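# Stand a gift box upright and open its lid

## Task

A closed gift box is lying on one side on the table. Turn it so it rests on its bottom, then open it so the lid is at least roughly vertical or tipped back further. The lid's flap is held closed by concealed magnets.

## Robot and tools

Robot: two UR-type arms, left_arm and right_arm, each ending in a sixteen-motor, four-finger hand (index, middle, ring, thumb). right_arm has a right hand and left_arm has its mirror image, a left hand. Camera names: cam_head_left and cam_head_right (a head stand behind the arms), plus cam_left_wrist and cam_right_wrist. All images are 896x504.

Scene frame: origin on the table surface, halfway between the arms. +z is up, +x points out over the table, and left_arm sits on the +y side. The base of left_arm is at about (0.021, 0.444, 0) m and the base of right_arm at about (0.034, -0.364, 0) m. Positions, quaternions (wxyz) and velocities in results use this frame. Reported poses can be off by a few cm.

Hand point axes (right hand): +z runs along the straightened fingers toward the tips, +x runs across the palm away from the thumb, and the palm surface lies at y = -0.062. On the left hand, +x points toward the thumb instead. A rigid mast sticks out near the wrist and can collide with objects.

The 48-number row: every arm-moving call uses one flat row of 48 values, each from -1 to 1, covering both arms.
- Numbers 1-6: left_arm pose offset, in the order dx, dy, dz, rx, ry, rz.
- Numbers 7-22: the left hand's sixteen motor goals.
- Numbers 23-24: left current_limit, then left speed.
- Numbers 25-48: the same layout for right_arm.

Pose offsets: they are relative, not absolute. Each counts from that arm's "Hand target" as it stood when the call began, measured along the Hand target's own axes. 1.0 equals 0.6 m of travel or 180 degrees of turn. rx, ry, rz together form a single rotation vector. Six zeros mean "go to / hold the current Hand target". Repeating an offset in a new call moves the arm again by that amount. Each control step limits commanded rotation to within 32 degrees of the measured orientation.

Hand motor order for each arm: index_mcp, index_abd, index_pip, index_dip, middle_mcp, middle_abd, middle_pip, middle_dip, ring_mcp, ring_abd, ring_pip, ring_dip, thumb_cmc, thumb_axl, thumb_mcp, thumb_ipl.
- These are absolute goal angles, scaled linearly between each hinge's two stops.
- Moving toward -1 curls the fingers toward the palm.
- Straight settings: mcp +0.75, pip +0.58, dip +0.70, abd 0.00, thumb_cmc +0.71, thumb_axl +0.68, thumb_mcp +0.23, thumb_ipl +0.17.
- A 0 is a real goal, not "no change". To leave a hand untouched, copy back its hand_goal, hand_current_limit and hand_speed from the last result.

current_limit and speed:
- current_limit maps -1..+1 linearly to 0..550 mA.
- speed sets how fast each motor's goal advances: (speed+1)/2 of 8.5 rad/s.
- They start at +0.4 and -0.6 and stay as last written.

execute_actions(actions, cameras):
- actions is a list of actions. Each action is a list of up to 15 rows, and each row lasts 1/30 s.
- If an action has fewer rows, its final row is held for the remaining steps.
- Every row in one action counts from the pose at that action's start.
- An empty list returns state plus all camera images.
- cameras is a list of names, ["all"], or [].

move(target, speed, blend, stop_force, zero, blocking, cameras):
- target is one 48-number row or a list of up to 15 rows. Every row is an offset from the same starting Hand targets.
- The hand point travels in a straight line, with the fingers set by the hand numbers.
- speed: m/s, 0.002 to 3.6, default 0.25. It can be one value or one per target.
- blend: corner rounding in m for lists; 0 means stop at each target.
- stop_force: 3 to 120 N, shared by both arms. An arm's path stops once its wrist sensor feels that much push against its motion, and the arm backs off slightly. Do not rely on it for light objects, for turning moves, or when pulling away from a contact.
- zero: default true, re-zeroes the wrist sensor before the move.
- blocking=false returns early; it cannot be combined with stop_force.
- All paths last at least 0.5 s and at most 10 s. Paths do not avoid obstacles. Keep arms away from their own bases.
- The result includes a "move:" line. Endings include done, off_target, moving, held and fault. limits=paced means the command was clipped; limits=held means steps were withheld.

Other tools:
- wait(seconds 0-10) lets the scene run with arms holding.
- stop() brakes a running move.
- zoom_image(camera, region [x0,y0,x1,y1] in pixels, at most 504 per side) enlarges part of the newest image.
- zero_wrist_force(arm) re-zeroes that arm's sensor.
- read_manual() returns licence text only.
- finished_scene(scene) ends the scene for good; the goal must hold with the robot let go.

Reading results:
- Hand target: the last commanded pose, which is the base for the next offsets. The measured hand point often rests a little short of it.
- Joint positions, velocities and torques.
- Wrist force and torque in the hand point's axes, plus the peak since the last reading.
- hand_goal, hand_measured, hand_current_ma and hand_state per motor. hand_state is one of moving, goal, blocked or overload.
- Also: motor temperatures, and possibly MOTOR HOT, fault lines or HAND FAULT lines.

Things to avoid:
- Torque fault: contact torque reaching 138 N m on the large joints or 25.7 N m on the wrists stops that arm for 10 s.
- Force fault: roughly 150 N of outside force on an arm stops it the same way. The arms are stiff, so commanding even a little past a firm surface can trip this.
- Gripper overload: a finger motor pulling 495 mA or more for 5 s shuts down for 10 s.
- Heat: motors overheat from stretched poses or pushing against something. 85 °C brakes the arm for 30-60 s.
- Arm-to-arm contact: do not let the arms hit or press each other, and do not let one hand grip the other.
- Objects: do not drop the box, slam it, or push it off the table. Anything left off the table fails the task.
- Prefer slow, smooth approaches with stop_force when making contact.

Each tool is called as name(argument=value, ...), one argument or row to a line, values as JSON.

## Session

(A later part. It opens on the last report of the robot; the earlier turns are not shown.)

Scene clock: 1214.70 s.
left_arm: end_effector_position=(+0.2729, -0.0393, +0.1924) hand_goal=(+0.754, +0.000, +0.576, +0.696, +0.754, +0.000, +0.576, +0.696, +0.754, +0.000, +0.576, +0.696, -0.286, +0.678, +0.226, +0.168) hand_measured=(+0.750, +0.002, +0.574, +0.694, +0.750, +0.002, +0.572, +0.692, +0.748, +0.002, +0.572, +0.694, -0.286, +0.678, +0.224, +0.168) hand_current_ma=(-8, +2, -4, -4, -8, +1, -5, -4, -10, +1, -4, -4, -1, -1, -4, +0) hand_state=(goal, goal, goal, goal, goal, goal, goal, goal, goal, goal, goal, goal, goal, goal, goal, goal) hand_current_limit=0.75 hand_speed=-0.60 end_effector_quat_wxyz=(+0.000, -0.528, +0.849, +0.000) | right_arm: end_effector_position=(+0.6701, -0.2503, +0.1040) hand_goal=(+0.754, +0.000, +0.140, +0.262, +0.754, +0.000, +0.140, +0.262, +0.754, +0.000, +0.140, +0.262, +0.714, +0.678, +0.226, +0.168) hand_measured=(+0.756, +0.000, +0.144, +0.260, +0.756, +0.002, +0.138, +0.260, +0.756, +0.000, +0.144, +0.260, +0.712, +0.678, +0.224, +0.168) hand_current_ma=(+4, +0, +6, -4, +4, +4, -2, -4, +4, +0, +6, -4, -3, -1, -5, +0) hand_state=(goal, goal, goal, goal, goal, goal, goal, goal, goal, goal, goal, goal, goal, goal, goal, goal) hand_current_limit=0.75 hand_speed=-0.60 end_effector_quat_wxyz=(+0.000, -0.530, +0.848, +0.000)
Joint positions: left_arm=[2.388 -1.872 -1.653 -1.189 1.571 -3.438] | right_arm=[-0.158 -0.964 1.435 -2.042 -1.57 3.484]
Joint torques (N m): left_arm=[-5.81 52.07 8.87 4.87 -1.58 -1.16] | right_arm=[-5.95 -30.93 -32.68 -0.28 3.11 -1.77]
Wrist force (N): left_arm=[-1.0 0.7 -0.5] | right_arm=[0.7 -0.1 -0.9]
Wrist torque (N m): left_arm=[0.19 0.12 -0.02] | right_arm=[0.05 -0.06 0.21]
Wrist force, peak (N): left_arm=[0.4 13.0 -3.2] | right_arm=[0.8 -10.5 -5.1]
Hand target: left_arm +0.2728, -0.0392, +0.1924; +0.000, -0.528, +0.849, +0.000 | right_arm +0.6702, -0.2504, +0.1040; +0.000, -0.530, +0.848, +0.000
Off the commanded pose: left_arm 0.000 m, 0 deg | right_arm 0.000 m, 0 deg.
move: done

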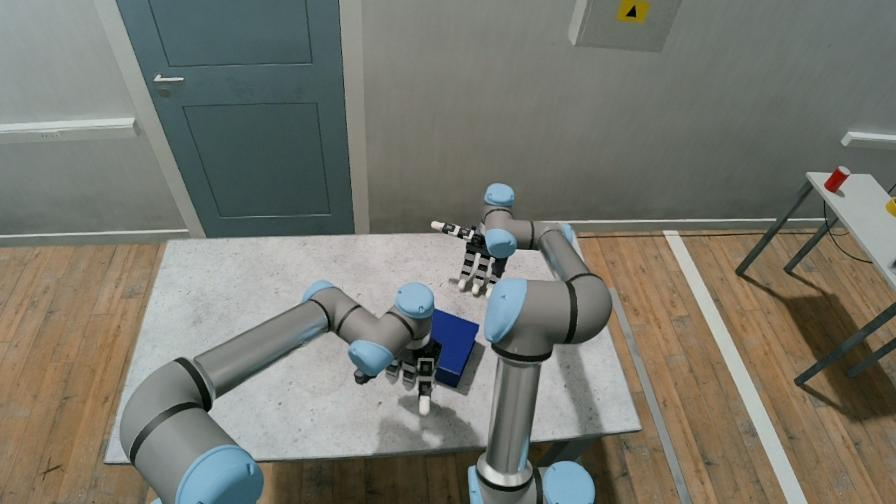

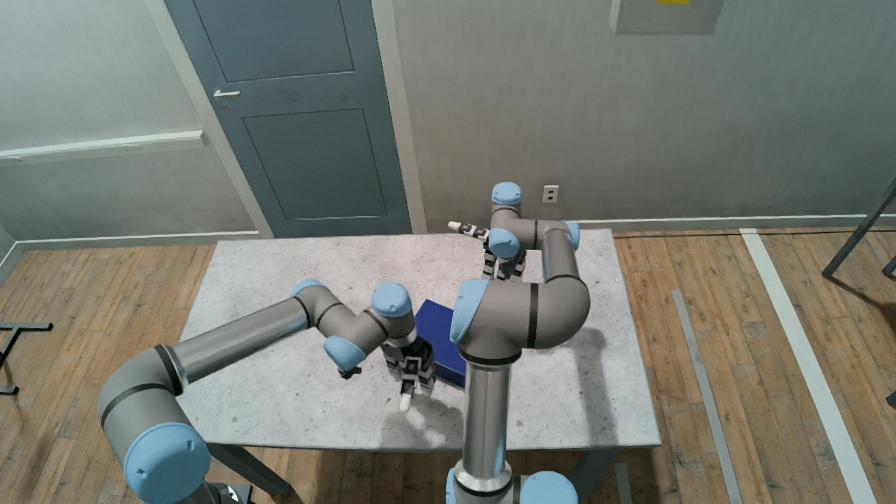

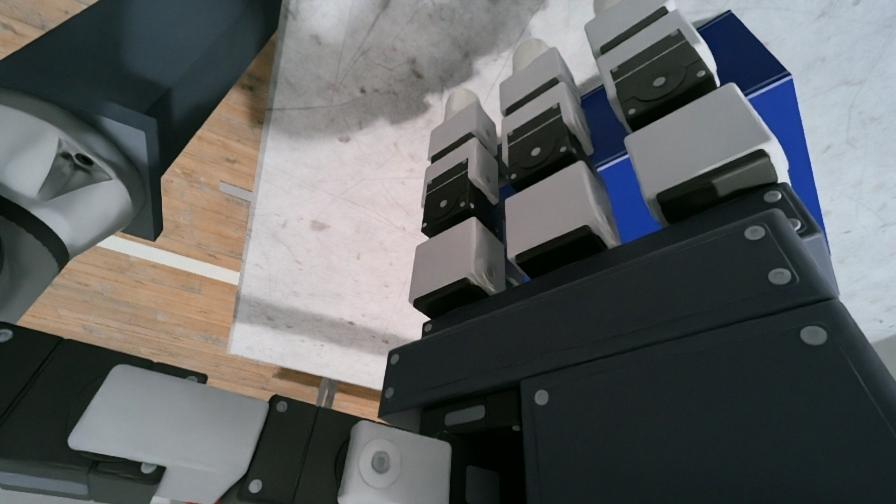

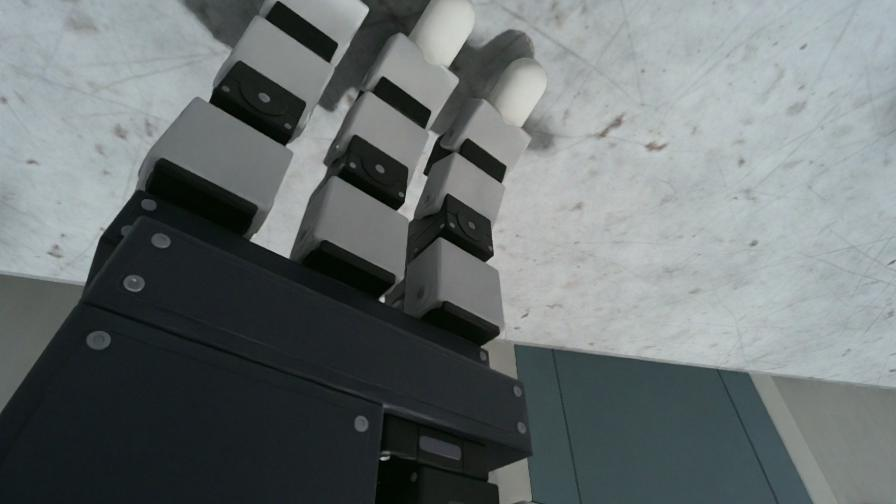

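move(
  target=[0,0.15,0,0,0,0,0.754,0,0.576,0.696,0.754,0,0.576,0.696,0.754,0,0.576,0.696,-0.286,0.678,0.226,0.168,0.75,-0.6,0.167,0.0,-0.167,0,0,0,0.754,0,0.139,0.261,0.754,0,0.139,0.261,0.754,0,0.139,0.261,0.714,0.678,0.226,0.168,0.75,-0.6],
  speed=0.2,
  cameras=["all"],
)

Scene clock: 1231.07 s.
left_arm: end_effector_position=(+0.1922, +0.0005, +0.1924) hand_goal=(+0.754, +0.000, +0.576, +0.696, +0.754, +0.000, +0.576, +0.696, +0.754, +0.000, +0.576, +0.696, -0.286, +0.678, +0.226, +0.168) hand_measured=(+0.750, +0.002, +0.574, +0.694, +0.750, +0.002, +0.572, +0.692, +0.750, +0.002, +0.574, +0.694, -0.286, +0.678, +0.224, +0.168) hand_current_ma=(-6, +2, -4, -4, -6, +1, -5, -4, -8, +1, -4, -4, -1, -1, -4, +0) hand_state=(goal, goal, goal, goal, goal, goal, goal, goal, goal, goal, goal, goal, goal, goal, goal, goal) hand_current_limit=0.75 hand_speed=-0.60 end_effector_quat_wxyz=(+0.000, -0.528, +0.849, +0.000) | right_arm: end_effector_position=(+0.6263, -0.3403, +0.2040) hand_goal=(+0.754, +0.000, +0.140, +0.262, +0.754, +0.000, +0.140, +0.262, +0.754, +0.000, +0.140, +0.262, +0.714, +0.678, +0.226, +0.168) hand_measured=(+0.756, +0.000, +0.144, +0.260, +0.756, +0.002, +0.138, +0.260, +0.756, +0.000, +0.144, +0.260, +0.712, +0.678, +0.224, +0.168) hand_current_ma=(+4, +0, +6, -4, +4, +3, -2, -4, +4, +0, +6, -4, -3, -1, -5, +0) hand_state=(goal, goal, goal, goal, goal, goal, goal, goal, goal, goal, goal, goal, goal, goal, goal, goal) hand_current_limit=0.75 hand_speed=-0.60 end_effector_quat_wxyz=(+0.000, -0.530, +0.848, +0.000)
Joint positions: left_arm=[2.336 -1.699 -1.869 -1.145 1.571 -3.49] | right_arm=[-0.302 -1.155 1.459 -1.876 -1.57 3.339]
Joint torques (N m): left_arm=[-5.96 43.55 7.37 4.91 -1.41 -1.06] | right_arm=[-6.08 -50.59 -34.66 -0.42 2.67 -1.77]
Wrist force (N): left_arm=[-0.8 0.7 -0.7] | right_arm=[1.0 -0.1 -0.4]
Wrist torque (N m): left_arm=[0.19 0.12 0.01] | right_arm=[0.03 -0.14 0.20]
Wrist force, peak (N): left_arm=[-0.6 1.6 -0.3] | right_arm=[1.7 0.0 -1.5]
Hand target: left_arm +0.1921, +0.0006, +0.1924; +0.000, -0.528, +0.849, +0.000 | right_arm +0.6262, -0.3405, +0.2042; +0.000, -0.530, +0.848, +0.000
Off the commanded pose: left_arm 0.000 m, 0 deg | right_arm 0.000 m, 0 deg.
move: done

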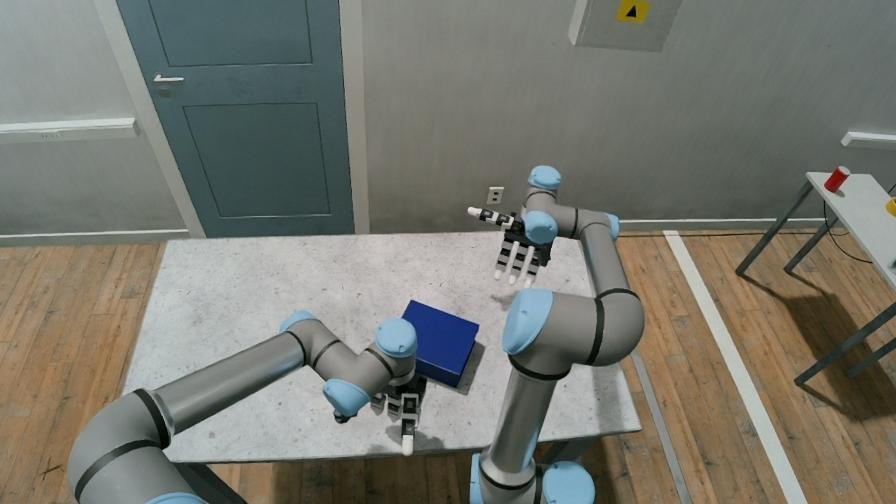

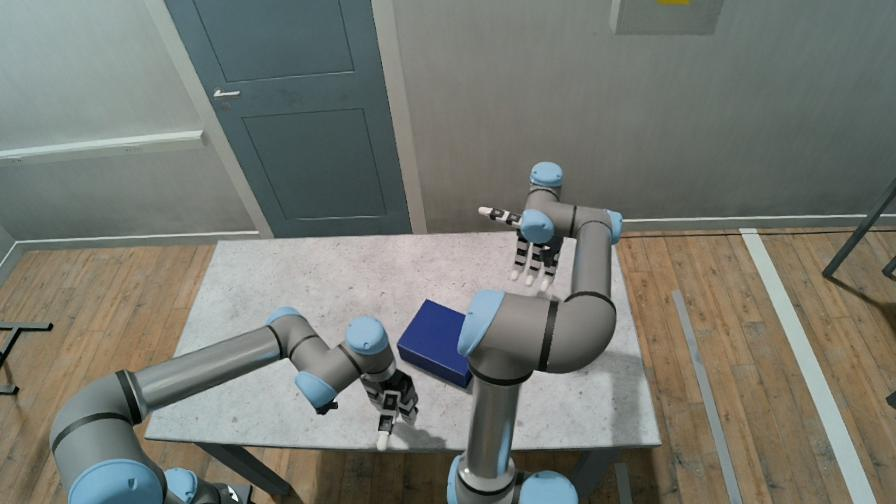

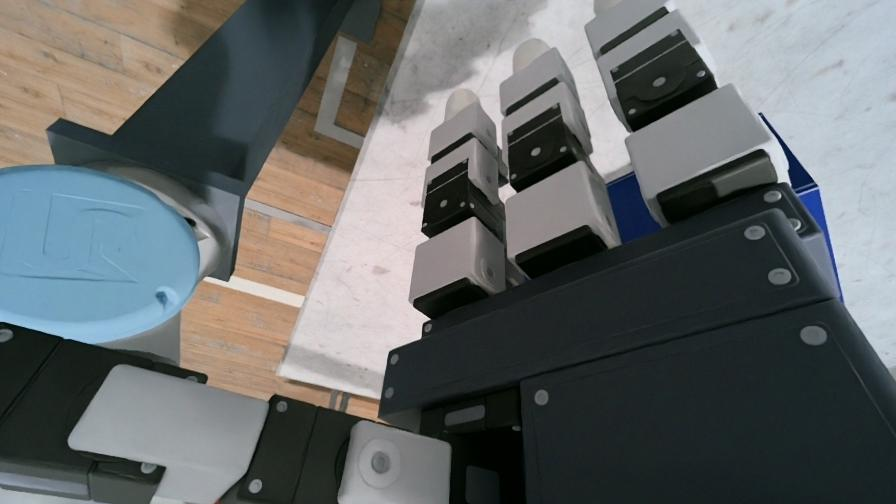

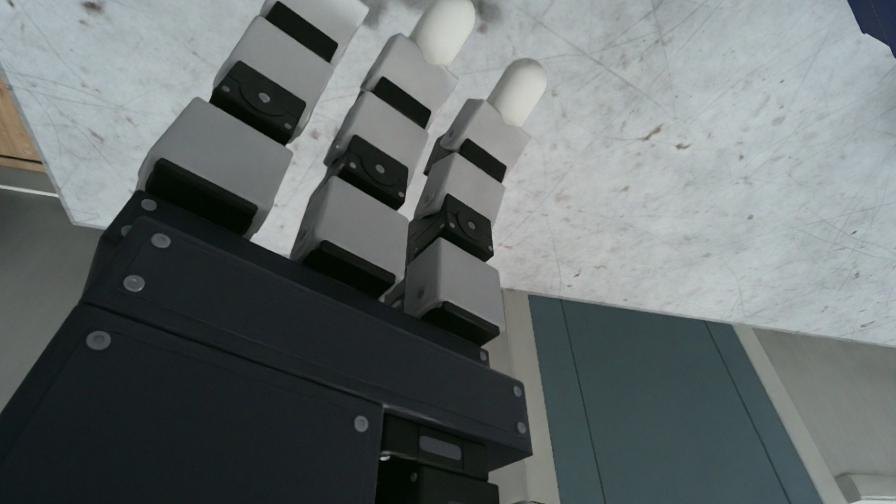

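move(
  target=[0,0,0,0,0,0,0.754,0,0.576,0.696,0.754,0,0.576,0.696,0.754,0,0.576,0.696,-0.286,0.678,0.226,0.168,0.75,-0.6,0.067,0.15,-0.03,0,0,0,0.754,0,0.139,0.261,0.754,0,0.139,0.261,0.754,0,0.139,0.261,0.714,0.678,0.226,0.168,0.75,-0.6],
  speed=0.2,
  cameras=["cam_right_wrist"],
)

zoom_image(
  camera="cam_right_wrist",
  region=[560, 0, 896, 250],
)

Scene clock: 1243.67 s.
left_arm: end_effector_position=(+0.1921, +0.0006, +0.1924) hand_goal=(+0.754, +0.000, +0.576, +0.696, +0.754, +0.000, +0.576, +0.696, +0.754, +0.000, +0.576, +0.696, -0.286, +0.678, +0.226, +0.168) hand_measured=(+0.750, +0.002, +0.574, +0.694, +0.750, +0.002, +0.572, +0.692, +0.750, +0.002, +0.574, +0.694, -0.286, +0.678, +0.224, +0.168) hand_current_ma=(-6, +2, -4, -4, -6, +1, -5, -4, -8, +1, -4, -4, -1, -1, -4, +0) hand_state=(goal, goal, goal, goal, goal, goal, goal, goal, goal, goal, goal, goal, goal, goal, goal, goal) hand_current_limit=0.75 hand_speed=-0.60 end_effector_quat_wxyz=(+0.000, -0.528, +0.849, +0.000) | right_arm: end_effector_position=(+0.5278, -0.3372, +0.2221) hand_goal=(+0.754, +0.000, +0.140, +0.262, +0.754, +0.000, +0.140, +0.262, +0.754, +0.000, +0.140, +0.262, +0.714, +0.678, +0.226, +0.168) hand_measured=(+0.756, +0.000, +0.144, +0.260, +0.756, +0.002, +0.138, +0.260, +0.756, +0.000, +0.144, +0.260, +0.712, +0.678, +0.224, +0.168) hand_current_ma=(+3, +0, +6, -4, +3, +3, -2, -4, +3, +0, +6, -4, -3, -1, -5, +0) hand_state=(goal, goal, goal, goal, goal, goal, goal, goal, goal, goal, goal, goal, goal, goal, goal, goal) hand_current_limit=0.75 hand_speed=-0.60 end_effector_quat_wxyz=(+0.000, -0.530, +0.848, +0.000)
Joint positions: left_arm=[2.336 -1.698 -1.869 -1.145 1.571 -3.49] | right_arm=[-0.342 -1.394 1.73 -1.907 -1.57 3.299]
Joint torques (N m): left_arm=[-5.97 41.44 8.03 4.97 -1.79 -1.17] | right_arm=[-5.64 -38.88 -15.2 -4.06 3.07 -1.9]
Wrist force (N): left_arm=[-0.6 0.6 -0.3] | right_arm=[0.8 -0.2 -0.4]
Wrist torque (N m): left_arm=[0.15 0.09 0.02] | right_arm=[0.00 -0.12 0.22]
Wrist force, peak (N): left_arm=[-0.9 0.7 -0.6] | right_arm=[1.4 0.7 -0.6]
Hand target: left_arm +0.1921, +0.0006, +0.1924; +0.000, -0.528, +0.849, +0.000 | right_arm +0.5277, -0.3372, +0.2221; +0.000, -0.530, +0.848, +0.000
Off the commanded pose: left_arm 0.000 m, 0 deg | right_arm 0.000 m, 0 deg.
move: done
Images, in order (width x height): cam_right_wrist 896x504.

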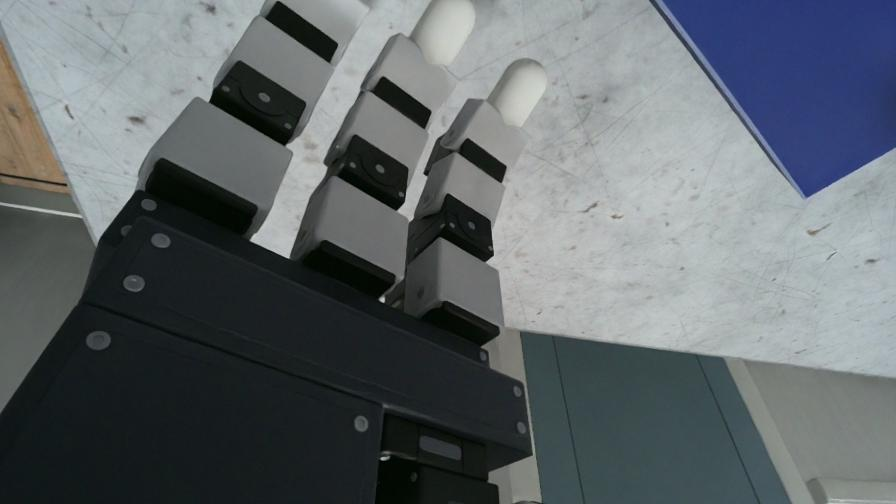

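Scaled by 1.500 from the camera's 896x504 image, which has a finer 1280x720 frame.

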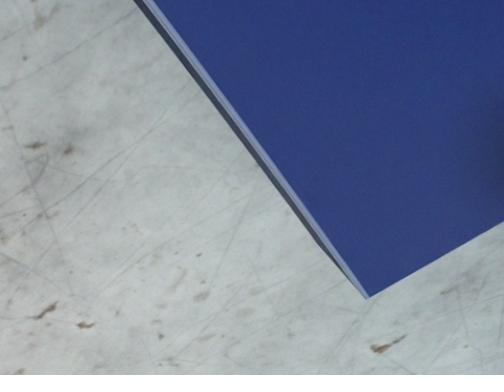

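move(
  target=[0,0,0,0,0,0,0.754,0,0.576,0.696,0.754,0,0.576,0.696,0.754,0,0.576,0.696,-0.286,0.678,0.226,0.168,0.75,-0.6,0,-0.18,0.1,0,0,-0.2,0.754,0,0.139,0.261,0.754,0,0.139,0.261,0.754,0,0.139,0.261,0.714,0.678,0.226,0.168,0.75,-0.6],
  speed=0.2,
  cameras=["cam_right_wrist"],
)

zoom_image(
  camera="cam_right_wrist",
  region=[500, 0, 896, 250],
)

Scene clock: 1259.43 s.
left_arm: end_effector_position=(+0.1921, +0.0006, +0.1924) hand_goal=(+0.754, +0.000, +0.576, +0.696, +0.754, +0.000, +0.576, +0.696, +0.754, +0.000, +0.576, +0.696, -0.286, +0.678, +0.226, +0.168) hand_measured=(+0.750, +0.002, +0.574, +0.694, +0.750, +0.002, +0.572, +0.692, +0.750, +0.002, +0.574, +0.694, -0.286, +0.678, +0.224, +0.168) hand_current_ma=(-6, +2, -4, -4, -6, +1, -5, -4, -8, +1, -4, -4, -1, -1, -4, +0) hand_state=(goal, goal, goal, goal, goal, goal, goal, goal, goal, goal, goal, goal, goal, goal, goal, goal) hand_current_limit=0.75 hand_speed=-0.60 end_effector_quat_wxyz=(+0.000, -0.528, +0.849, +0.000) | right_arm: end_effector_position=(+0.6247, -0.3845, +0.1622) hand_goal=(+0.754, +0.000, +0.140, +0.262, +0.754, +0.000, +0.140, +0.262, +0.754, +0.000, +0.140, +0.262, +0.714, +0.678, +0.226, +0.168) hand_measured=(+0.756, +0.000, +0.144, +0.260, +0.756, +0.002, +0.138, +0.260, +0.756, +0.000, +0.144, +0.260, +0.712, +0.678, +0.224, +0.168) hand_current_ma=(+3, +0, +6, -4, +3, +3, -2, -4, +3, +0, +6, -4, -3, -1, -5, +0) hand_state=(goal, goal, goal, goal, goal, goal, goal, goal, goal, goal, goal, goal, goal, goal, goal, goal) hand_current_limit=0.75 hand_speed=-0.60 end_effector_quat_wxyz=(+0.000, +0.766, -0.643, +0.000)
Joint positions: left_arm=[2.336 -1.698 -1.869 -1.145 1.571 -3.49] | right_arm=[-0.286 -1.077 1.456 -1.95 -1.57 2.727]
Joint torques (N m): left_arm=[-5.66 44.39 8.06 4.7 -1.69 -1.01] | right_arm=[6.84 -28.19 -33.85 -0.45 2.96 -1.75]
Wrist force (N): left_arm=[-0.7 0.4 -0.4] | right_arm=[0.7 0.2 -0.6]
Wrist torque (N m): left_arm=[0.13 0.11 0.02] | right_arm=[0.05 -0.05 0.25]
Wrist force, peak (N): left_arm=[-0.8 0.7 -0.9] | right_arm=[1.4 -0.6 -0.5]
Hand target: left_arm +0.1921, +0.0006, +0.1924; +0.000, -0.528, +0.849, +0.000 | right_arm +0.6248, -0.3845, +0.1622; +0.000, +0.766, -0.643, +0.000
Off the commanded pose: left_arm 0.000 m, 0 deg | right_arm 0.000 m, 0 deg.
move: done
Images, in order (width x height): cam_right_wrist 896x504.

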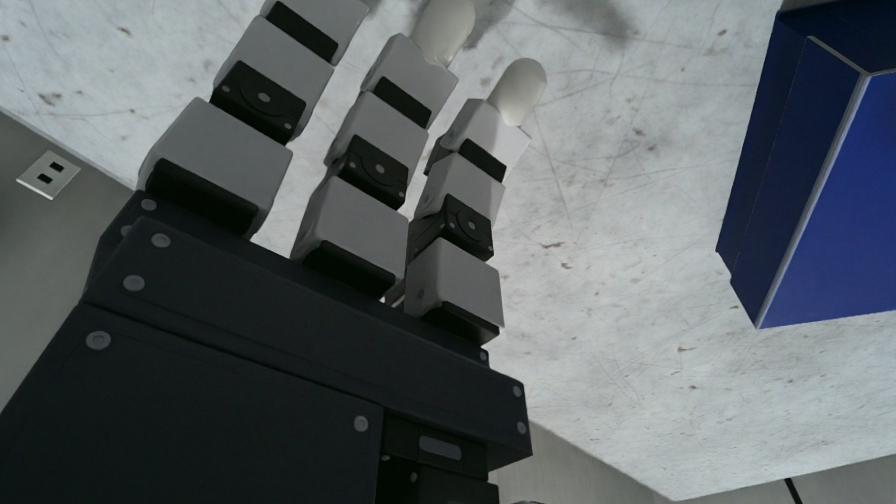

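Scaled by 1.273 from the camera's 896x504 image, which has a finer 1280x720 frame.

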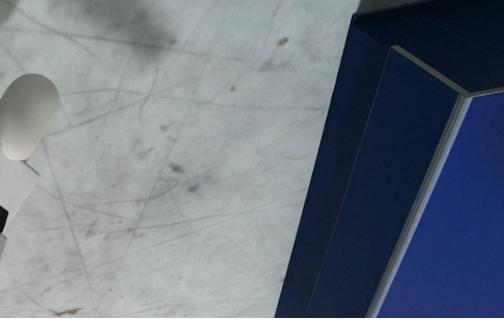

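move(
  target=[0,0,0,0,0,0,0.754,0,0.576,0.696,0.754,0,0.576,0.696,0.754,0,0.576,0.696,-0.286,0.678,0.226,0.168,0.75,-0.6,-0.376,-0.0505,0.097,0,0,0.2,0.754,0,0.139,0.261,0.754,0,0.139,0.261,0.754,0,0.139,0.261,0.714,0.678,0.226,0.168,0.75,-0.6],
  speed=0.2,
  cameras=["cam_right_wrist"],
)

move(
  target=[0,-0.22,0,0,0,0,0.754,0,0.576,0.696,0.754,0,0.576,0.696,0.754,0,0.576,0.696,-0.286,0.678,0.226,0.168,0.75,-0.6,0,0.1,0,0,0,0,0.754,0,0.139,0.261,0.754,0,0.139,0.261,0.754,0,0.139,0.261,0.714,0.678,0.226,0.168,0.75,-0.6],
  speed=0.1,
  cameras=["cam_right_wrist"],
)

Scene clock: 1316.70 s.
left_arm: end_effector_position=(+0.1921, +0.0006, +0.1924) hand_goal=(+0.754, +0.000, +0.576, +0.696, +0.754, +0.000, +0.576, +0.696, +0.754, +0.000, +0.576, +0.696, -0.286, +0.678, +0.226, +0.168) hand_measured=(+0.750, +0.002, +0.574, +0.694, +0.750, +0.002, +0.572, +0.692, +0.750, +0.002, +0.574, +0.694, -0.286, +0.678, +0.224, +0.168) hand_current_ma=(-6, +2, -4, -4, -6, +1, -5, -4, -8, +1, -4, -4, -1, -1, -4, +0) hand_state=(goal, goal, goal, goal, goal, goal, goal, goal, goal, goal, goal, goal, goal, goal, goal, goal) hand_current_limit=0.75 hand_speed=-0.60 end_effector_quat_wxyz=(+0.000, -0.528, +0.849, +0.000) | right_arm: end_effector_position=(+0.6154, -0.1571, +0.1041) hand_goal=(+0.754, +0.000, +0.140, +0.262, +0.754, +0.000, +0.140, +0.262, +0.754, +0.000, +0.140, +0.262, +0.714, +0.678, +0.226, +0.168) hand_measured=(+0.756, +0.000, +0.144, +0.260, +0.756, +0.002, +0.138, +0.260, +0.756, +0.000, +0.144, +0.260, +0.712, +0.678, +0.224, +0.168) hand_current_ma=(+3, +0, +6, -4, +3, +3, -2, -4, +3, +0, +6, -4, -3, -1, -5, +0) hand_state=(goal, goal, goal, goal, goal, goal, goal, goal, goal, goal, goal, goal, goal, goal, goal, goal) hand_current_limit=0.75 hand_speed=-0.60 end_effector_quat_wxyz=(+0.000, -0.530, +0.848, +0.000) end_effector_velocity=(+0.000, +0.000, +0.000) end_effector_angular_velocity=(+0.000, +0.000, -0.004)
Joint positions: left_arm=[2.336 -1.698 -1.869 -1.145 1.571 -3.49] | right_arm=[-0.023 -1.048 1.575 -2.098 -1.57 3.619]
Joint velocities: left_arm=[within noise] | right_arm=[0 0 0 -0.001 0 0.005]
Joint torques (N m): left_arm=[-4.83 42.68 8.01 4.73 -1.74 -0.9] | right_arm=[6.96 -27.82 -13.54 -4.24 -2.88 2.21]
Wrist force (N): left_arm=[-0.7 0.7 -0.5] | right_arm=[0.8 0.0 -0.9]
Wrist torque (N m): left_arm=[0.17 0.11 0.01] | right_arm=[0.11 -0.13 0.04]
Wrist force, peak (N): left_arm=[-0.8 0.9 -0.7] | right_arm=[1.5 -0.1 -0.9]
Hand target: left_arm +0.1921, +0.0006, +0.1924; +0.000, -0.528, +0.849, +0.000 | right_arm +0.6154, -0.1571, +0.1040; +0.000, -0.530, +0.848, +0.000
Off the commanded pose: left_arm 0.000 m, 0 deg | right_arm 0.000 m, 0 deg.
move: done
Images, in order (width x height): cam_right_wrist 896x504.

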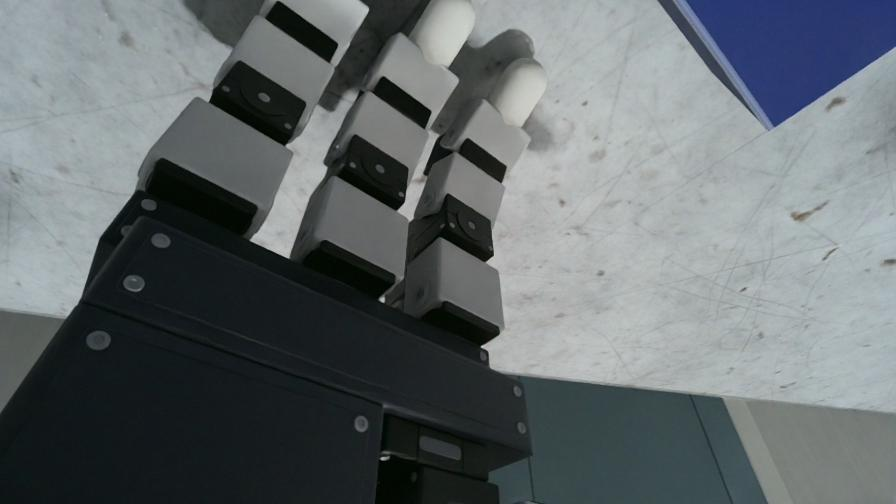

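Scene clock: 1318.63 s.
left_arm: end_effector_position=(+0.3104, -0.0578, +0.1924) hand_goal=(+0.754, +0.000, +0.576, +0.696, +0.754, +0.000, +0.576, +0.696, +0.754, +0.000, +0.576, +0.696, -0.286, +0.678, +0.226, +0.168) hand_measured=(+0.750, +0.002, +0.574, +0.694, +0.750, +0.002, +0.572, +0.692, +0.750, +0.002, +0.574, +0.694, -0.286, +0.678, +0.224, +0.168) hand_current_ma=(-6, +2, -4, -4, -6, +1, -5, -4, -7, +1, -4, -4, -1, -1, -4, +0) hand_state=(goal, goal, goal, goal, goal, goal, goal, goal, goal, goal, goal, goal, goal, goal, goal, goal) hand_current_limit=0.75 hand_speed=-0.60 end_effector_quat_wxyz=(+0.000, -0.528, +0.849, +0.000) | right_arm: end_effector_position=(+0.5615, -0.1308, +0.1040) hand_goal=(+0.754, +0.000, +0.140, +0.262, +0.754, +0.000, +0.140, +0.262, +0.754, +0.000, +0.140, +0.262, +0.714, +0.678, +0.226, +0.168) hand_measured=(+0.760, +0.000, +0.144, +0.260, +0.760, +0.002, +0.140, +0.260, +0.756, +0.000, +0.144, +0.260, +0.712, +0.678, +0.224, +0.168) hand_current_ma=(+15, +0, +6, -4, +10, +3, -1, -4, +3, +0, +6, -4, -3, -1, -5, +0) hand_state=(goal, goal, goal, goal, goal, goal, goal, goal, goal, goal, goal, goal, goal, goal, goal, goal) hand_current_limit=0.75 hand_speed=-0.60 end_effector_quat_wxyz=(+0.000, -0.530, +0.848, +0.000)
Joint positions: left_arm=[2.407 -1.954 -1.538 -1.221 1.571 -3.419] | right_arm=[0.023 -1.142 1.723 -2.152 -1.57 3.665]
Joint torques (N m): left_arm=[6.93 29.52 31.45 0.57 1.53 1.8] | right_arm=[7.63 -48.04 -11.43 -3.88 -1.73 2.22]
Wrist force (N): left_arm=[-0.7 0.7 -0.4] | right_arm=[0.7 -1.6 -2.0]
Wrist torque (N m): left_arm=[0.18 0.10 -0.15] | right_arm=[0.20 -0.11 -0.03]
Wrist force, peak (N): left_arm=[-0.6 1.6 -0.6] | right_arm=[0.6 -1.7 -2.4]
Hand target: left_arm +0.3105, -0.0578, +0.1924; +0.000, -0.528, +0.849, +0.000 | right_arm +0.5615, -0.1308, +0.1040; +0.000, -0.530, +0.848, +0.000
Off the commanded pose: left_arm 0.000 m, 0 deg | right_arm 0.000 m, 0 deg.
move: done
Images, in order (width x height): cam_right_wrist 896x504.

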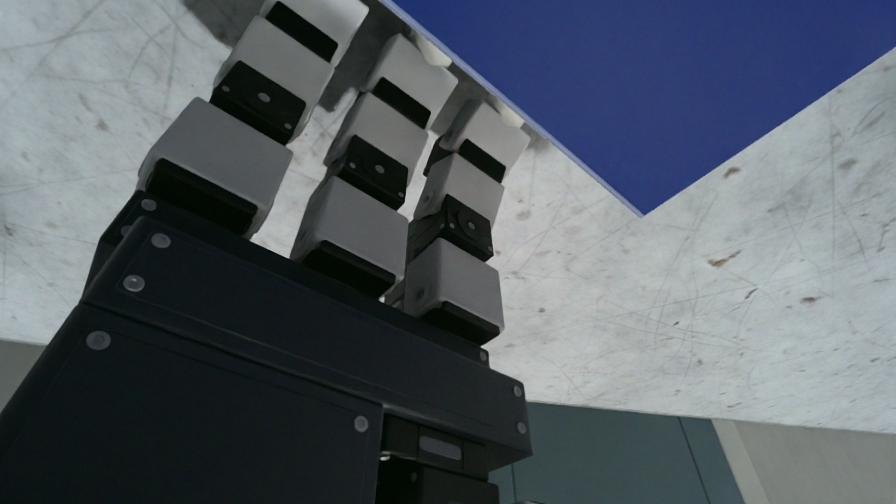

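move(
  target=[0,-0.083,0,0,0,0,0.754,0,0.576,0.696,0.754,0,0.576,0.696,0.754,0,0.576,0.696,-0.286,0.678,0.226,0.168,0.75,-0.6,0,0,0,0,0,0,0.754,0,0.139,0.261,0.754,0,0.139,0.261,0.754,0,0.139,0.261,0.714,0.678,0.226,0.168,0.75,-0.6],
  speed=0.04,
)

move(
  target=[0,0,0,0,0,0,0.754,0,0.576,0.696,0.754,0,0.576,0.696,0.754,0,0.576,0.696,-0.286,0.678,0.226,0.168,0.75,-0.6,0,0,0,0,0,0,0.754,0,0.139,0.261,0.815,0,-0.036,0.087,0.754,0,0.139,0.261,0.714,0.678,0.226,0.168,0.8,-0.93],
)

move(
  target=[0,0,0,0,0,0,0.754,0,0.576,0.696,0.754,0,0.576,0.696,0.754,0,0.576,0.696,-0.286,0.678,0.226,0.168,0.75,-0.6,0,0,0,0,0,0,0.754,0,0.139,0.261,0.79,0,-0.11,0.02,0.754,0,0.139,0.261,0.714,0.678,0.226,0.168,0.8,-0.95],
)

move(
  target=[0,0,0,0,0,0,0.754,0,0.576,0.696,0.754,0,0.576,0.696,0.754,0,0.576,0.696,-0.286,0.678,0.226,0.168,0.75,-0.6,0,0,0,0,0,0,0.754,0,0.139,0.261,0.79,0,-0.2,-0.05,0.754,0,0.139,0.261,0.714,0.678,0.226,0.168,0.8,-0.95],
  cameras=["cam_right_wrist"],
)

zoom_image(
  camera="cam_right_wrist",
  region=[260, 0, 700, 250],
)

Scene clock: 1339.47 s.
left_arm: end_effector_position=(+0.3550, -0.0798, +0.1923) hand_goal=(+0.754, +0.000, +0.576, +0.696, +0.754, +0.000, +0.576, +0.696, +0.754, +0.000, +0.576, +0.696, -0.286, +0.678, +0.226, +0.168) hand_measured=(+0.654, +0.002, +0.520, +0.668, +0.658, +0.002, +0.512, +0.666, +0.648, +0.002, +0.528, +0.670, -0.286, +0.678, +0.224, +0.168) hand_current_ma=(-395, +2, -170, -73, -371, +1, -204, -77, -416, +1, -146, -67, -1, -1, -4, +0) hand_state=(blocked, goal, blocked, blocked, blocked, goal, blocked, blocked, blocked, goal, blocked, blocked, goal, goal, goal, goal) hand_current_limit=0.75 hand_speed=-0.60 end_effector_quat_wxyz=(+0.000, -0.528, +0.849, +0.000) | right_arm: end_effector_position=(+0.5615, -0.1308, +0.1040) hand_goal=(+0.754, +0.000, +0.140, +0.262, +0.754, +0.000, +0.140, +0.262, +0.754, +0.000, +0.140, +0.262, +0.714, +0.678, +0.226, +0.168) hand_measured=(+0.786, +0.000, +0.144, +0.258, +0.784, +0.002, +0.142, +0.258, +0.780, +0.000, +0.144, +0.258, +0.712, +0.678, +0.224, +0.168) hand_current_ma=(+97, +0, +6, -7, +88, +3, +4, -8, +76, +0, +6, -7, -3, -1, -5, +0) hand_state=(blocked, goal, goal, goal, blocked, goal, goal, goal, blocked, goal, goal, goal, goal, goal, goal, goal) hand_current_limit=0.75 hand_speed=-0.60 end_effector_quat_wxyz=(+0.000, -0.530, +0.848, +0.000)
Joint positions: left_arm=[2.428 -2.056 -1.387 -1.27 1.571 -3.398] | right_arm=[0.023 -1.142 1.723 -2.153 -1.57 3.665]
Joint torques (N m): left_arm=[11.66 30.76 34.93 4.64 1.22 1.52] | right_arm=[7.42 -40.67 -11.4 0.74 1.95 2.17]
Wrist force (N): left_arm=[-0.7 15.8 -4.9] | right_arm=[0.8 -9.9 -7.6]
Wrist torque (N m): left_arm=[-0.83 0.05 -0.47] | right_arm=[0.93 0.04 -0.22]
Wrist force, peak (N): left_arm=[-0.8 15.8 -5.6] | right_arm=[0.9 -10.3 -8.0]
Hand target: left_arm +0.3551, -0.0798, +0.1923; +0.000, -0.528, +0.849, +0.000 | right_arm +0.5615, -0.1308, +0.1040; +0.000, -0.530, +0.848, +0.000
Off the commanded pose: left_arm 0.000 m, 0 deg | right_arm 0.000 m, 0 deg.
move: done

Scene clock: 1340.40 s.
left_arm: end_effector_position=(+0.3551, -0.0798, +0.1923) hand_goal=(+0.754, +0.000, +0.576, +0.696, +0.754, +0.000, +0.576, +0.696, +0.754, +0.000, +0.576, +0.696, -0.286, +0.678, +0.226, +0.168) hand_measured=(+0.652, +0.002, +0.520, +0.668, +0.658, +0.002, +0.512, +0.666, +0.648, +0.002, +0.526, +0.670, -0.286, +0.678, +0.224, +0.168) hand_current_ma=(-396, +2, -170, -73, -371, +1, -204, -77, -416, +1, -146, -67, -1, -1, -4, +0) hand_state=(blocked, goal, blocked, blocked, blocked, goal, blocked, blocked, blocked, goal, blocked, blocked, goal, goal, goal, goal) hand_current_limit=0.75 hand_speed=-0.60 end_effector_quat_wxyz=(+0.000, -0.528, +0.849, +0.000) | right_arm: end_effector_position=(+0.5615, -0.1308, +0.1040) hand_goal=(+0.754, +0.000, +0.140, +0.262, +0.816, +0.000, -0.036, +0.088, +0.754, +0.000, +0.140, +0.262, +0.714, +0.678, +0.226, +0.168) hand_measured=(+0.790, +0.000, +0.144, +0.254, +0.856, +0.002, +0.032, +0.128, +0.784, +0.000, +0.144, +0.254, +0.712, +0.678, +0.224, +0.168) hand_current_ma=(+112, +0, +6, -17, +129, +3, +230, +124, +90, +0, +6, -17, -3, -1, -5, +0) hand_state=(blocked, goal, goal, goal, blocked, goal, blocked, blocked, blocked, goal, goal, goal, goal, goal, goal, goal) hand_current_limit=0.80 hand_speed=-0.93 end_effector_quat_wxyz=(+0.000, -0.530, +0.848, +0.000)
Joint positions: left_arm=[2.428 -2.056 -1.387 -1.27 1.571 -3.398] | right_arm=[0.023 -1.142 1.723 -2.152 -1.57 3.665]
Joint torques (N m): left_arm=[9.53 31.14 34.15 4.22 2.52 1.63] | right_arm=[7 -34.34 -11.61 1.66 2.02 2.14]
Wrist force (N): left_arm=[-0.6 13.5 -4.4] | right_arm=[0.8 -10.0 -5.6]
Wrist torque (N m): left_arm=[-0.70 0.10 -0.42] | right_arm=[0.81 -0.03 -0.22]
Wrist force, peak (N): left_arm=[-0.8 16.0 -5.6] | right_arm=[0.8 -10.2 -8.1]
Hand target: left_arm +0.3551, -0.0798, +0.1923; +0.000, -0.528, +0.849, +0.000 | right_arm +0.5615, -0.1308, +0.1040; +0.000, -0.530, +0.848, +0.000
Off the commanded pose: left_arm 0.000 m, 0 deg | right_arm 0.000 m, 0 deg.
move: done

Scene clock: 1341.03 s.
left_arm: end_effector_position=(+0.3551, -0.0798, +0.1923) hand_goal=(+0.754, +0.000, +0.576, +0.696, +0.754, +0.000, +0.576, +0.696, +0.754, +0.000, +0.576, +0.696, -0.286, +0.678, +0.226, +0.168) hand_measured=(+0.652, +0.002, +0.520, +0.668, +0.658, +0.002, +0.512, +0.666, +0.648, +0.002, +0.526, +0.670, -0.286, +0.678, +0.224, +0.168) hand_current_ma=(-396, +2, -170, -73, -371, +1, -204, -77, -416, +1, -146, -67, -1, -1, -4, +0) hand_state=(blocked, goal, blocked, blocked, blocked, goal, blocked, blocked, blocked, goal, blocked, blocked, goal, goal, goal, goal) hand_current_limit=0.75 hand_speed=-0.60 end_effector_quat_wxyz=(+0.000, -0.528, +0.849, +0.000) | right_arm: end_effector_position=(+0.5615, -0.1308, +0.1040) hand_goal=(+0.754, +0.000, +0.140, +0.262, +0.790, +0.000, -0.110, +0.020, +0.754, +0.000, +0.140, +0.262, +0.714, +0.678, +0.226, +0.168) hand_measured=(+0.790, +0.000, +0.144, +0.254, +0.866, +0.002, +0.010, +0.090, +0.784, +0.000, +0.144, +0.254, +0.712, +0.678, +0.224, +0.168) hand_current_ma=(+112, +0, +6, -17, +284, +3, +463, +242, +90, +0, +6, -17, -3, -1, -5, +0) hand_state=(blocked, goal, goal, goal, blocked, goal, blocked, blocked, blocked, goal, goal, goal, goal, goal, goal, goal) hand_current_limit=0.80 hand_speed=-0.95 end_effector_quat_wxyz=(+0.000, -0.530, +0.848, +0.000)
Joint positions: left_arm=[2.428 -2.056 -1.387 -1.27 1.571 -3.398] | right_arm=[0.023 -1.142 1.723 -2.152 -1.57 3.665]
Joint torques (N m): left_arm=[8.38 31.92 34.97 4.05 2.51 1.58] | right_arm=[6.74 -28.39 -11.91 1.66 1.92 2.07]
Wrist force (N): left_arm=[-0.6 13.7 -3.9] | right_arm=[0.6 -11.4 -4.1]
Wrist torque (N m): left_arm=[-0.69 0.10 -0.42] | right_arm=[0.89 -0.04 -0.26]
Wrist force, peak (N): left_arm=[-0.6 13.8 -4.4] | right_arm=[0.9 -11.5 -4.6]
Hand target: left_arm +0.3551, -0.0798, +0.1923; +0.000, -0.528, +0.849, +0.000 | right_arm +0.5615, -0.1308, +0.1040; +0.000, -0.530, +0.848, +0.000
Off the commanded pose: left_arm 0.000 m, 0 deg | right_arm 0.000 m, 0 deg.
move: done

Scene clock: 1341.67 s.
left_arm: end_effector_position=(+0.3551, -0.0798, +0.1923) hand_goal=(+0.754, +0.000, +0.576, +0.696, +0.754, +0.000, +0.576, +0.696, +0.754, +0.000, +0.576, +0.696, -0.286, +0.678, +0.226, +0.168) hand_measured=(+0.652, +0.002, +0.520, +0.668, +0.658, +0.002, +0.512, +0.666, +0.648, +0.002, +0.526, +0.670, -0.286, +0.678, +0.224, +0.168) hand_current_ma=(-396, +2, -170, -73, -371, +1, -204, -77, -416, +1, -146, -67, -1, -1, -4, +0) hand_state=(blocked, goal, blocked, blocked, blocked, goal, blocked, blocked, blocked, goal, blocked, blocked, goal, goal, goal, goal) hand_current_limit=0.75 hand_speed=-0.60 end_effector_quat_wxyz=(+0.000, -0.528, +0.849, +0.000) | right_arm: end_effector_position=(+0.5615, -0.1308, +0.1040) hand_goal=(+0.754, +0.000, +0.140, +0.262, +0.790, +0.000, -0.200, -0.050, +0.754, +0.000, +0.140, +0.262, +0.714, +0.678, +0.226, +0.168) hand_measured=(+0.790, +0.000, +0.144, +0.254, +0.874, +0.002, +0.002, +0.024, +0.784, +0.000, +0.144, +0.254, +0.712, +0.678, +0.224, +0.168) hand_current_ma=(+112, +0, +6, -17, +322, +3, +495, +263, +90, +0, +6, -17, -3, -1, -5, +0) hand_state=(blocked, goal, goal, goal, blocked, goal, blocked, blocked, blocked, goal, goal, goal, goal, goal, goal, goal) hand_current_limit=0.80 hand_speed=-0.95 end_effector_quat_wxyz=(+0.000, -0.530, +0.848, +0.000)
Joint positions: left_arm=[2.428 -2.056 -1.387 -1.27 1.571 -3.398] | right_arm=[0.023 -1.142 1.723 -2.152 -1.57 3.665]
Joint torques (N m): left_arm=[8.25 32.47 34.11 4.44 2.43 1.7] | right_arm=[6.67 -23.8 -11.34 1.64 1.96 2.11]
Wrist force (N): left_arm=[-0.5 13.9 -3.2] | right_arm=[0.7 -11.6 -3.2]
Wrist torque (N m): left_arm=[-0.71 0.08 -0.41] | right_arm=[0.89 -0.08 -0.26]
Wrist force, peak (N): left_arm=[-0.1 13.9 -4.0] | right_arm=[0.9 -11.8 -4.5]
Hand target: left_arm +0.3551, -0.0798, +0.1923; +0.000, -0.528, +0.849, +0.000 | right_arm +0.5615, -0.1308, +0.1040; +0.000, -0.530, +0.848, +0.000
Off the commanded pose: left_arm 0.000 m, 0 deg | right_arm 0.000 m, 0 deg.
move: done
Images, in order (width x height): cam_right_wrist 896x504.

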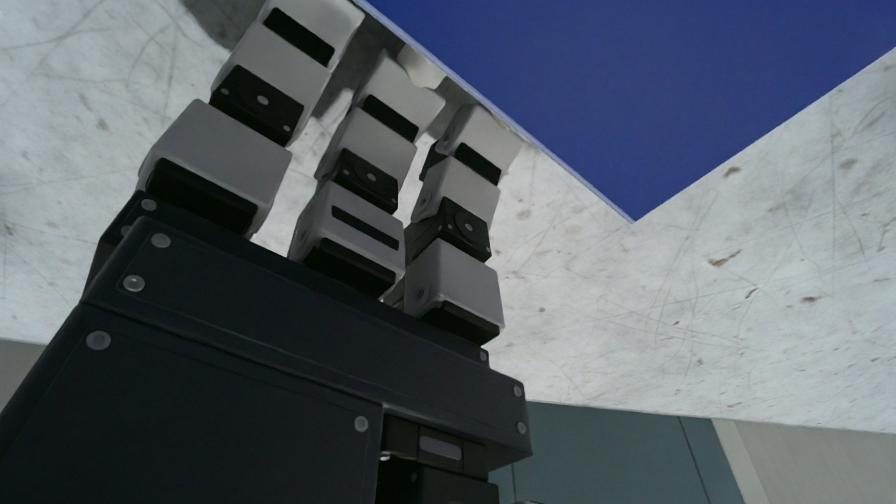

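Scaled by 1.145 from the camera's 896x504 image, which has a finer 1280x720 frame.

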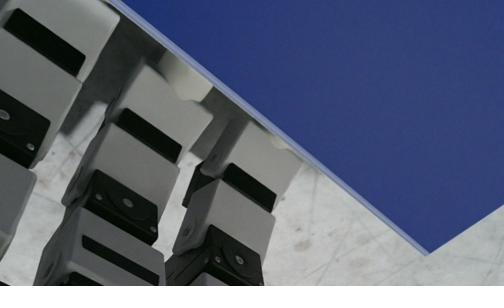

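move(
  target=[
    [0,0.14,0,0,0,0,0.754,0,0.576,0.696,0.754,0,0.576,0.696,0.754,0,0.576,0.696,-0.286,0.678,0.226,0.168,0.8,-0.5,0,-0.01,0,0,0,0,0.754,0,0.139,0.261,0.754,0,0.139,0.261,0.754,0,0.139,0.261,0.714,0.678,0.226,0.168,0.8,-0.5],
    [0,0.14,0,0,0,0,0.754,0,-0.737,-0.17,0.754,0,-0.737,-0.17,0.754,0,-0.737,-0.17,-0.286,0.678,0.226,0.168,0.8,-0.5,0,-0.01,-0.008,0,0,0,0.754,0,0.139,0.261,0.754,0,0.139,0.261,0.754,0,0.139,0.261,0.714,0.678,0.226,0.168,0.8,-0.5],
    [0,0.14,0.18,0,0,0,0.754,0,-0.737,-0.17,0.754,0,-0.737,-0.17,0.754,0,-0.737,-0.17,-0.286,0.678,0.226,0.168,0.8,-0.5,0,-0.01,-0.008,0,0,0,0.754,0,0.139,0.261,0.754,0,0.139,0.261,0.754,0,0.139,0.261,0.714,0.678,0.226,0.168,0.8,-0.5],
  ],
  speed=0.12,
  cameras=["all"],
)

zoom_image(
  camera="cam_head_left",
  region=[340, 270, 540, 430],
)

Scene clock: 1418.83 s.
left_arm: end_effector_position=(+0.2798, -0.0426, +0.0845) hand_goal=(+0.754, +0.000, -0.736, -0.170, +0.754, +0.000, -0.736, -0.170, +0.754, +0.000, -0.736, -0.170, -0.286, +0.678, +0.226, +0.168) hand_measured=(+0.752, +0.002, -0.730, -0.166, +0.752, +0.002, -0.728, -0.166, +0.752, +0.002, -0.730, -0.166, -0.286, +0.678, +0.224, +0.168) hand_current_ma=(-2, +2, +11, +5, -2, +1, +15, +5, -2, +1, +12, +5, -1, -1, -4, +0) hand_state=(goal, goal, goal, goal, goal, goal, goal, goal, goal, goal, goal, goal, goal, goal, goal, goal) hand_current_limit=0.80 hand_speed=-0.50 end_effector_quat_wxyz=(+0.000, -0.528, +0.849, +0.000) | right_arm: end_effector_position=(+0.5669, -0.1334, +0.1088) hand_goal=(+0.754, +0.000, +0.140, +0.262, +0.754, +0.000, +0.140, +0.262, +0.754, +0.000, +0.140, +0.262, +0.714, +0.678, +0.226, +0.168) hand_measured=(+0.756, +0.000, +0.144, +0.262, +0.756, +0.002, +0.142, +0.262, +0.756, +0.000, +0.144, +0.260, +0.712, +0.678, +0.224, +0.168) hand_current_ma=(+5, +0, +6, +0, +4, +2, +3, -1, +4, +0, +6, -1, -3, -1, -5, +0) hand_state=(goal, goal, goal, goal, goal, goal, goal, goal, goal, goal, goal, goal, goal, goal, goal, goal) hand_current_limit=0.80 hand_speed=-0.50 end_effector_quat_wxyz=(+0.000, -0.530, +0.848, +0.000)
Joint positions: left_arm=[2.392 -2.011 -1.767 -0.935 1.571 -3.434] | right_arm=[0.018 -1.139 1.704 -2.136 -1.57 3.66]
Joint torques (N m): left_arm=[-4.97 27 6.07 4.57 -1.68 -1] | right_arm=[-5.87 -48.92 -32.1 -0.5 3.06 -1.75]
Wrist force (N): left_arm=[-0.9 0.2 -0.7] | right_arm=[0.7 -0.4 -1.7]
Wrist torque (N m): left_arm=[0.17 0.12 -0.02] | right_arm=[0.13 -0.07 0.16]
Wrist force, peak (N): left_arm=[-0.8 14.0 -4.1] | right_arm=[1.3 -14.2 -10.7]
Hand target: left_arm +0.2798, -0.0426, +0.0844; +0.000, -0.528, +0.849, +0.000 | right_arm +0.5669, -0.1334, +0.1088; +0.000, -0.530, +0.848, +0.000
Off the commanded pose: left_arm 0.000 m, 0 deg | right_arm 0.000 m, 0 deg.
HAND FAULT: one or more motors of the hand drew too much current for too long and shut down. This happened 4 times since the last result. The arm does not stop for it. Each such motor holds nothing for 10 seconds from its own shutdown, also while the arm is stopped by a fault of its own. Then it runs to the goal last written, under the current limit last written. A HAND FAULT can take a little off the scene's score.
move: done

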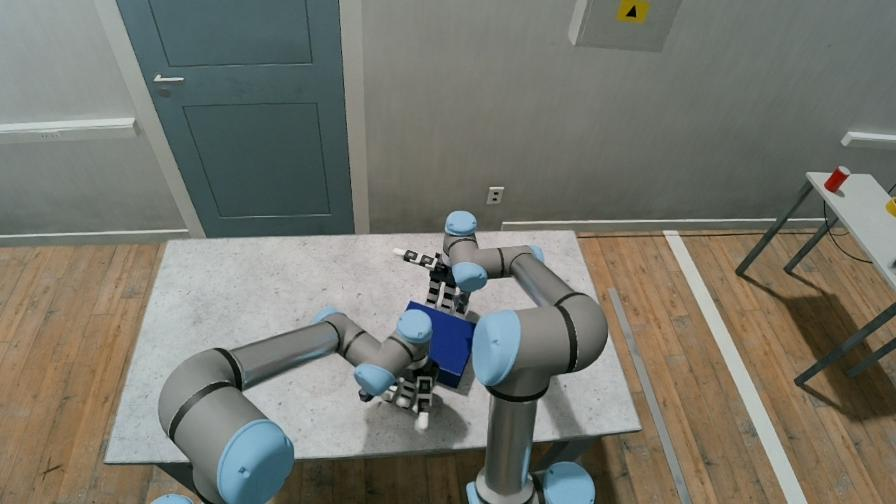

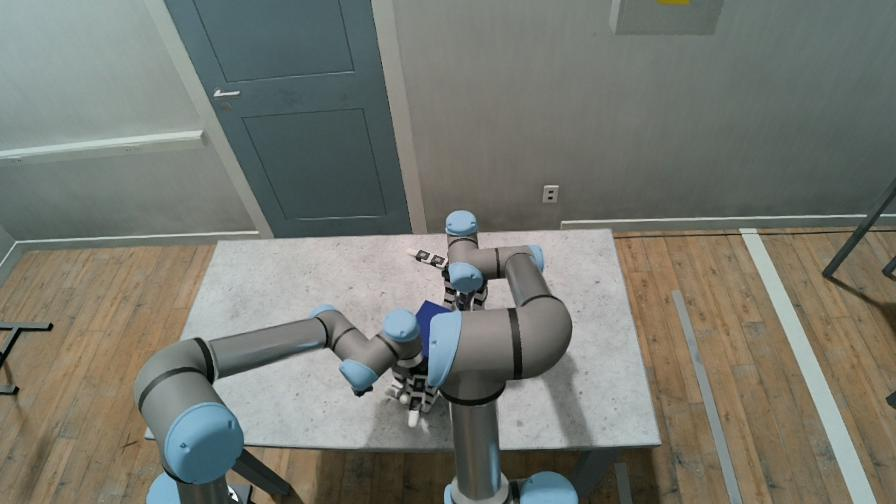

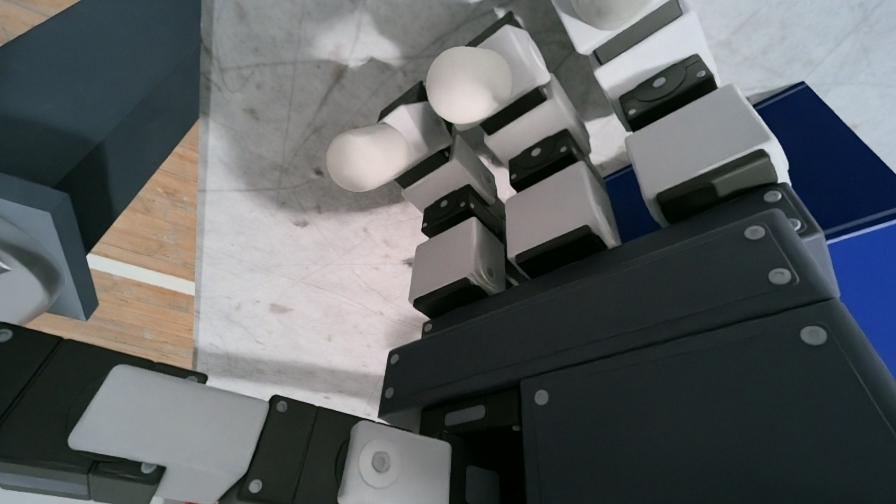

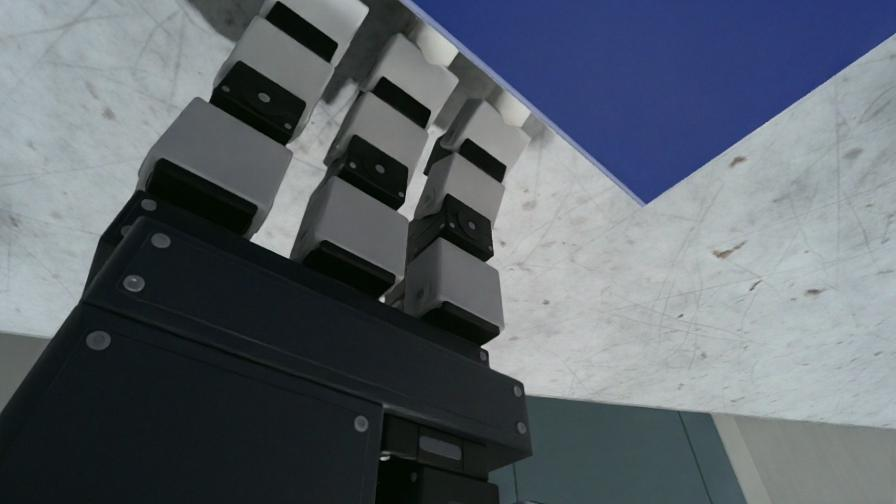

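Scaled by 2.520 from the camera's 896x504 image, which has a finer 1280x720 frame.

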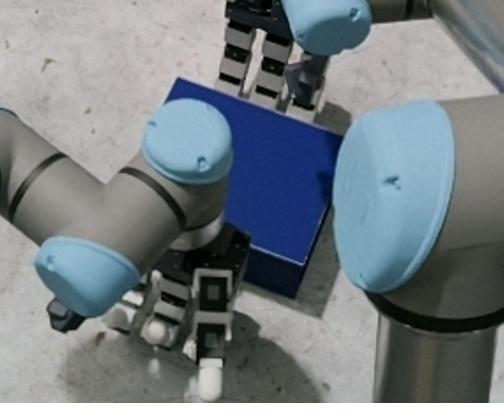

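move(
  target=[0,-0.1,0,0,0,0,0.754,0,-0.737,-0.17,0.754,0,-0.737,-0.17,0.754,0,-0.737,-0.17,-0.286,0.678,0.226,0.168,0.7,-0.5,0,0,0,0,0,0,0.754,0,0.139,0.261,0.754,0,0.139,0.261,0.754,0,0.139,0.261,0.714,0.678,0.226,0.168,0.7,-0.5],
  speed=0.02,
  stop_force=16,
)

Scene clock: 1428.33 s.
left_arm: end_effector_position=(+0.3113, -0.0582, +0.0844) hand_goal=(+0.754, +0.000, -0.736, -0.170, +0.754, +0.000, -0.736, -0.170, +0.754, +0.000, -0.736, -0.170, -0.286, +0.678, +0.226, +0.168) hand_measured=(+0.752, +0.002, -0.730, -0.166, +0.754, +0.002, -0.728, -0.166, +0.754, +0.002, -0.730, -0.166, -0.286, +0.678, +0.224, +0.168) hand_current_ma=(-2, +2, +11, +4, -1, +1, +15, +5, -1, +1, +12, +5, -1, -1, -4, +0) hand_state=(goal, goal, goal, goal, goal, goal, goal, goal, goal, goal, goal, goal, goal, goal, goal, goal) hand_current_limit=0.70 hand_speed=-0.50 end_effector_quat_wxyz=(+0.000, -0.528, +0.849, +0.000) | right_arm: end_effector_position=(+0.5669, -0.1334, +0.1089) hand_goal=(+0.754, +0.000, +0.140, +0.262, +0.754, +0.000, +0.140, +0.262, +0.754, +0.000, +0.140, +0.262, +0.714, +0.678, +0.226, +0.168) hand_measured=(+0.780, +0.000, +0.144, +0.258, +0.780, +0.000, +0.142, +0.258, +0.776, +0.000, +0.144, +0.258, +0.712, +0.678, +0.224, +0.168) hand_current_ma=(+78, +0, +6, -6, +73, +1, +3, -7, +63, +0, +6, -5, -3, -1, -5, +0) hand_state=(blocked, goal, goal, goal, blocked, goal, goal, goal, blocked, goal, goal, goal, goal, goal, goal, goal) hand_current_limit=0.70 hand_speed=-0.50 end_effector_quat_wxyz=(+0.000, -0.530, +0.848, +0.000)
Joint positions: left_arm=[2.408 -2.072 -1.669 -0.972 1.571 -3.418] | right_arm=[0.018 -1.139 1.704 -2.136 -1.57 3.66]
Joint torques (N m): left_arm=[-6.19 58.33 8.36 5.31 0.2 -0.99] | right_arm=[7.09 -28.77 -10.05 -0.38 3.08 -1.64]
Wrist force (N): left_arm=[-0.9 2.0 -0.2] | right_arm=[0.0 -3.8 -4.2]
Wrist torque (N m): left_arm=[0.09 0.15 -0.14] | right_arm=[0.40 -0.06 0.07]
Wrist force, peak (N): left_arm=[-1.4 16.3 -9.1] | right_arm=[1.4 -10.4 -9.0]
Hand target: left_arm +0.3113, -0.0582, +0.0844; +0.000, -0.528, +0.849, +0.000 (not the last commanded pose) | right_arm +0.5669, -0.1334, +0.1088; +0.000, -0.530, +0.848, +0.000
Off the commanded pose: left_arm 0.025 m, 0 deg | right_arm 0.000 m, 0 deg.
move: contact (left_arm)


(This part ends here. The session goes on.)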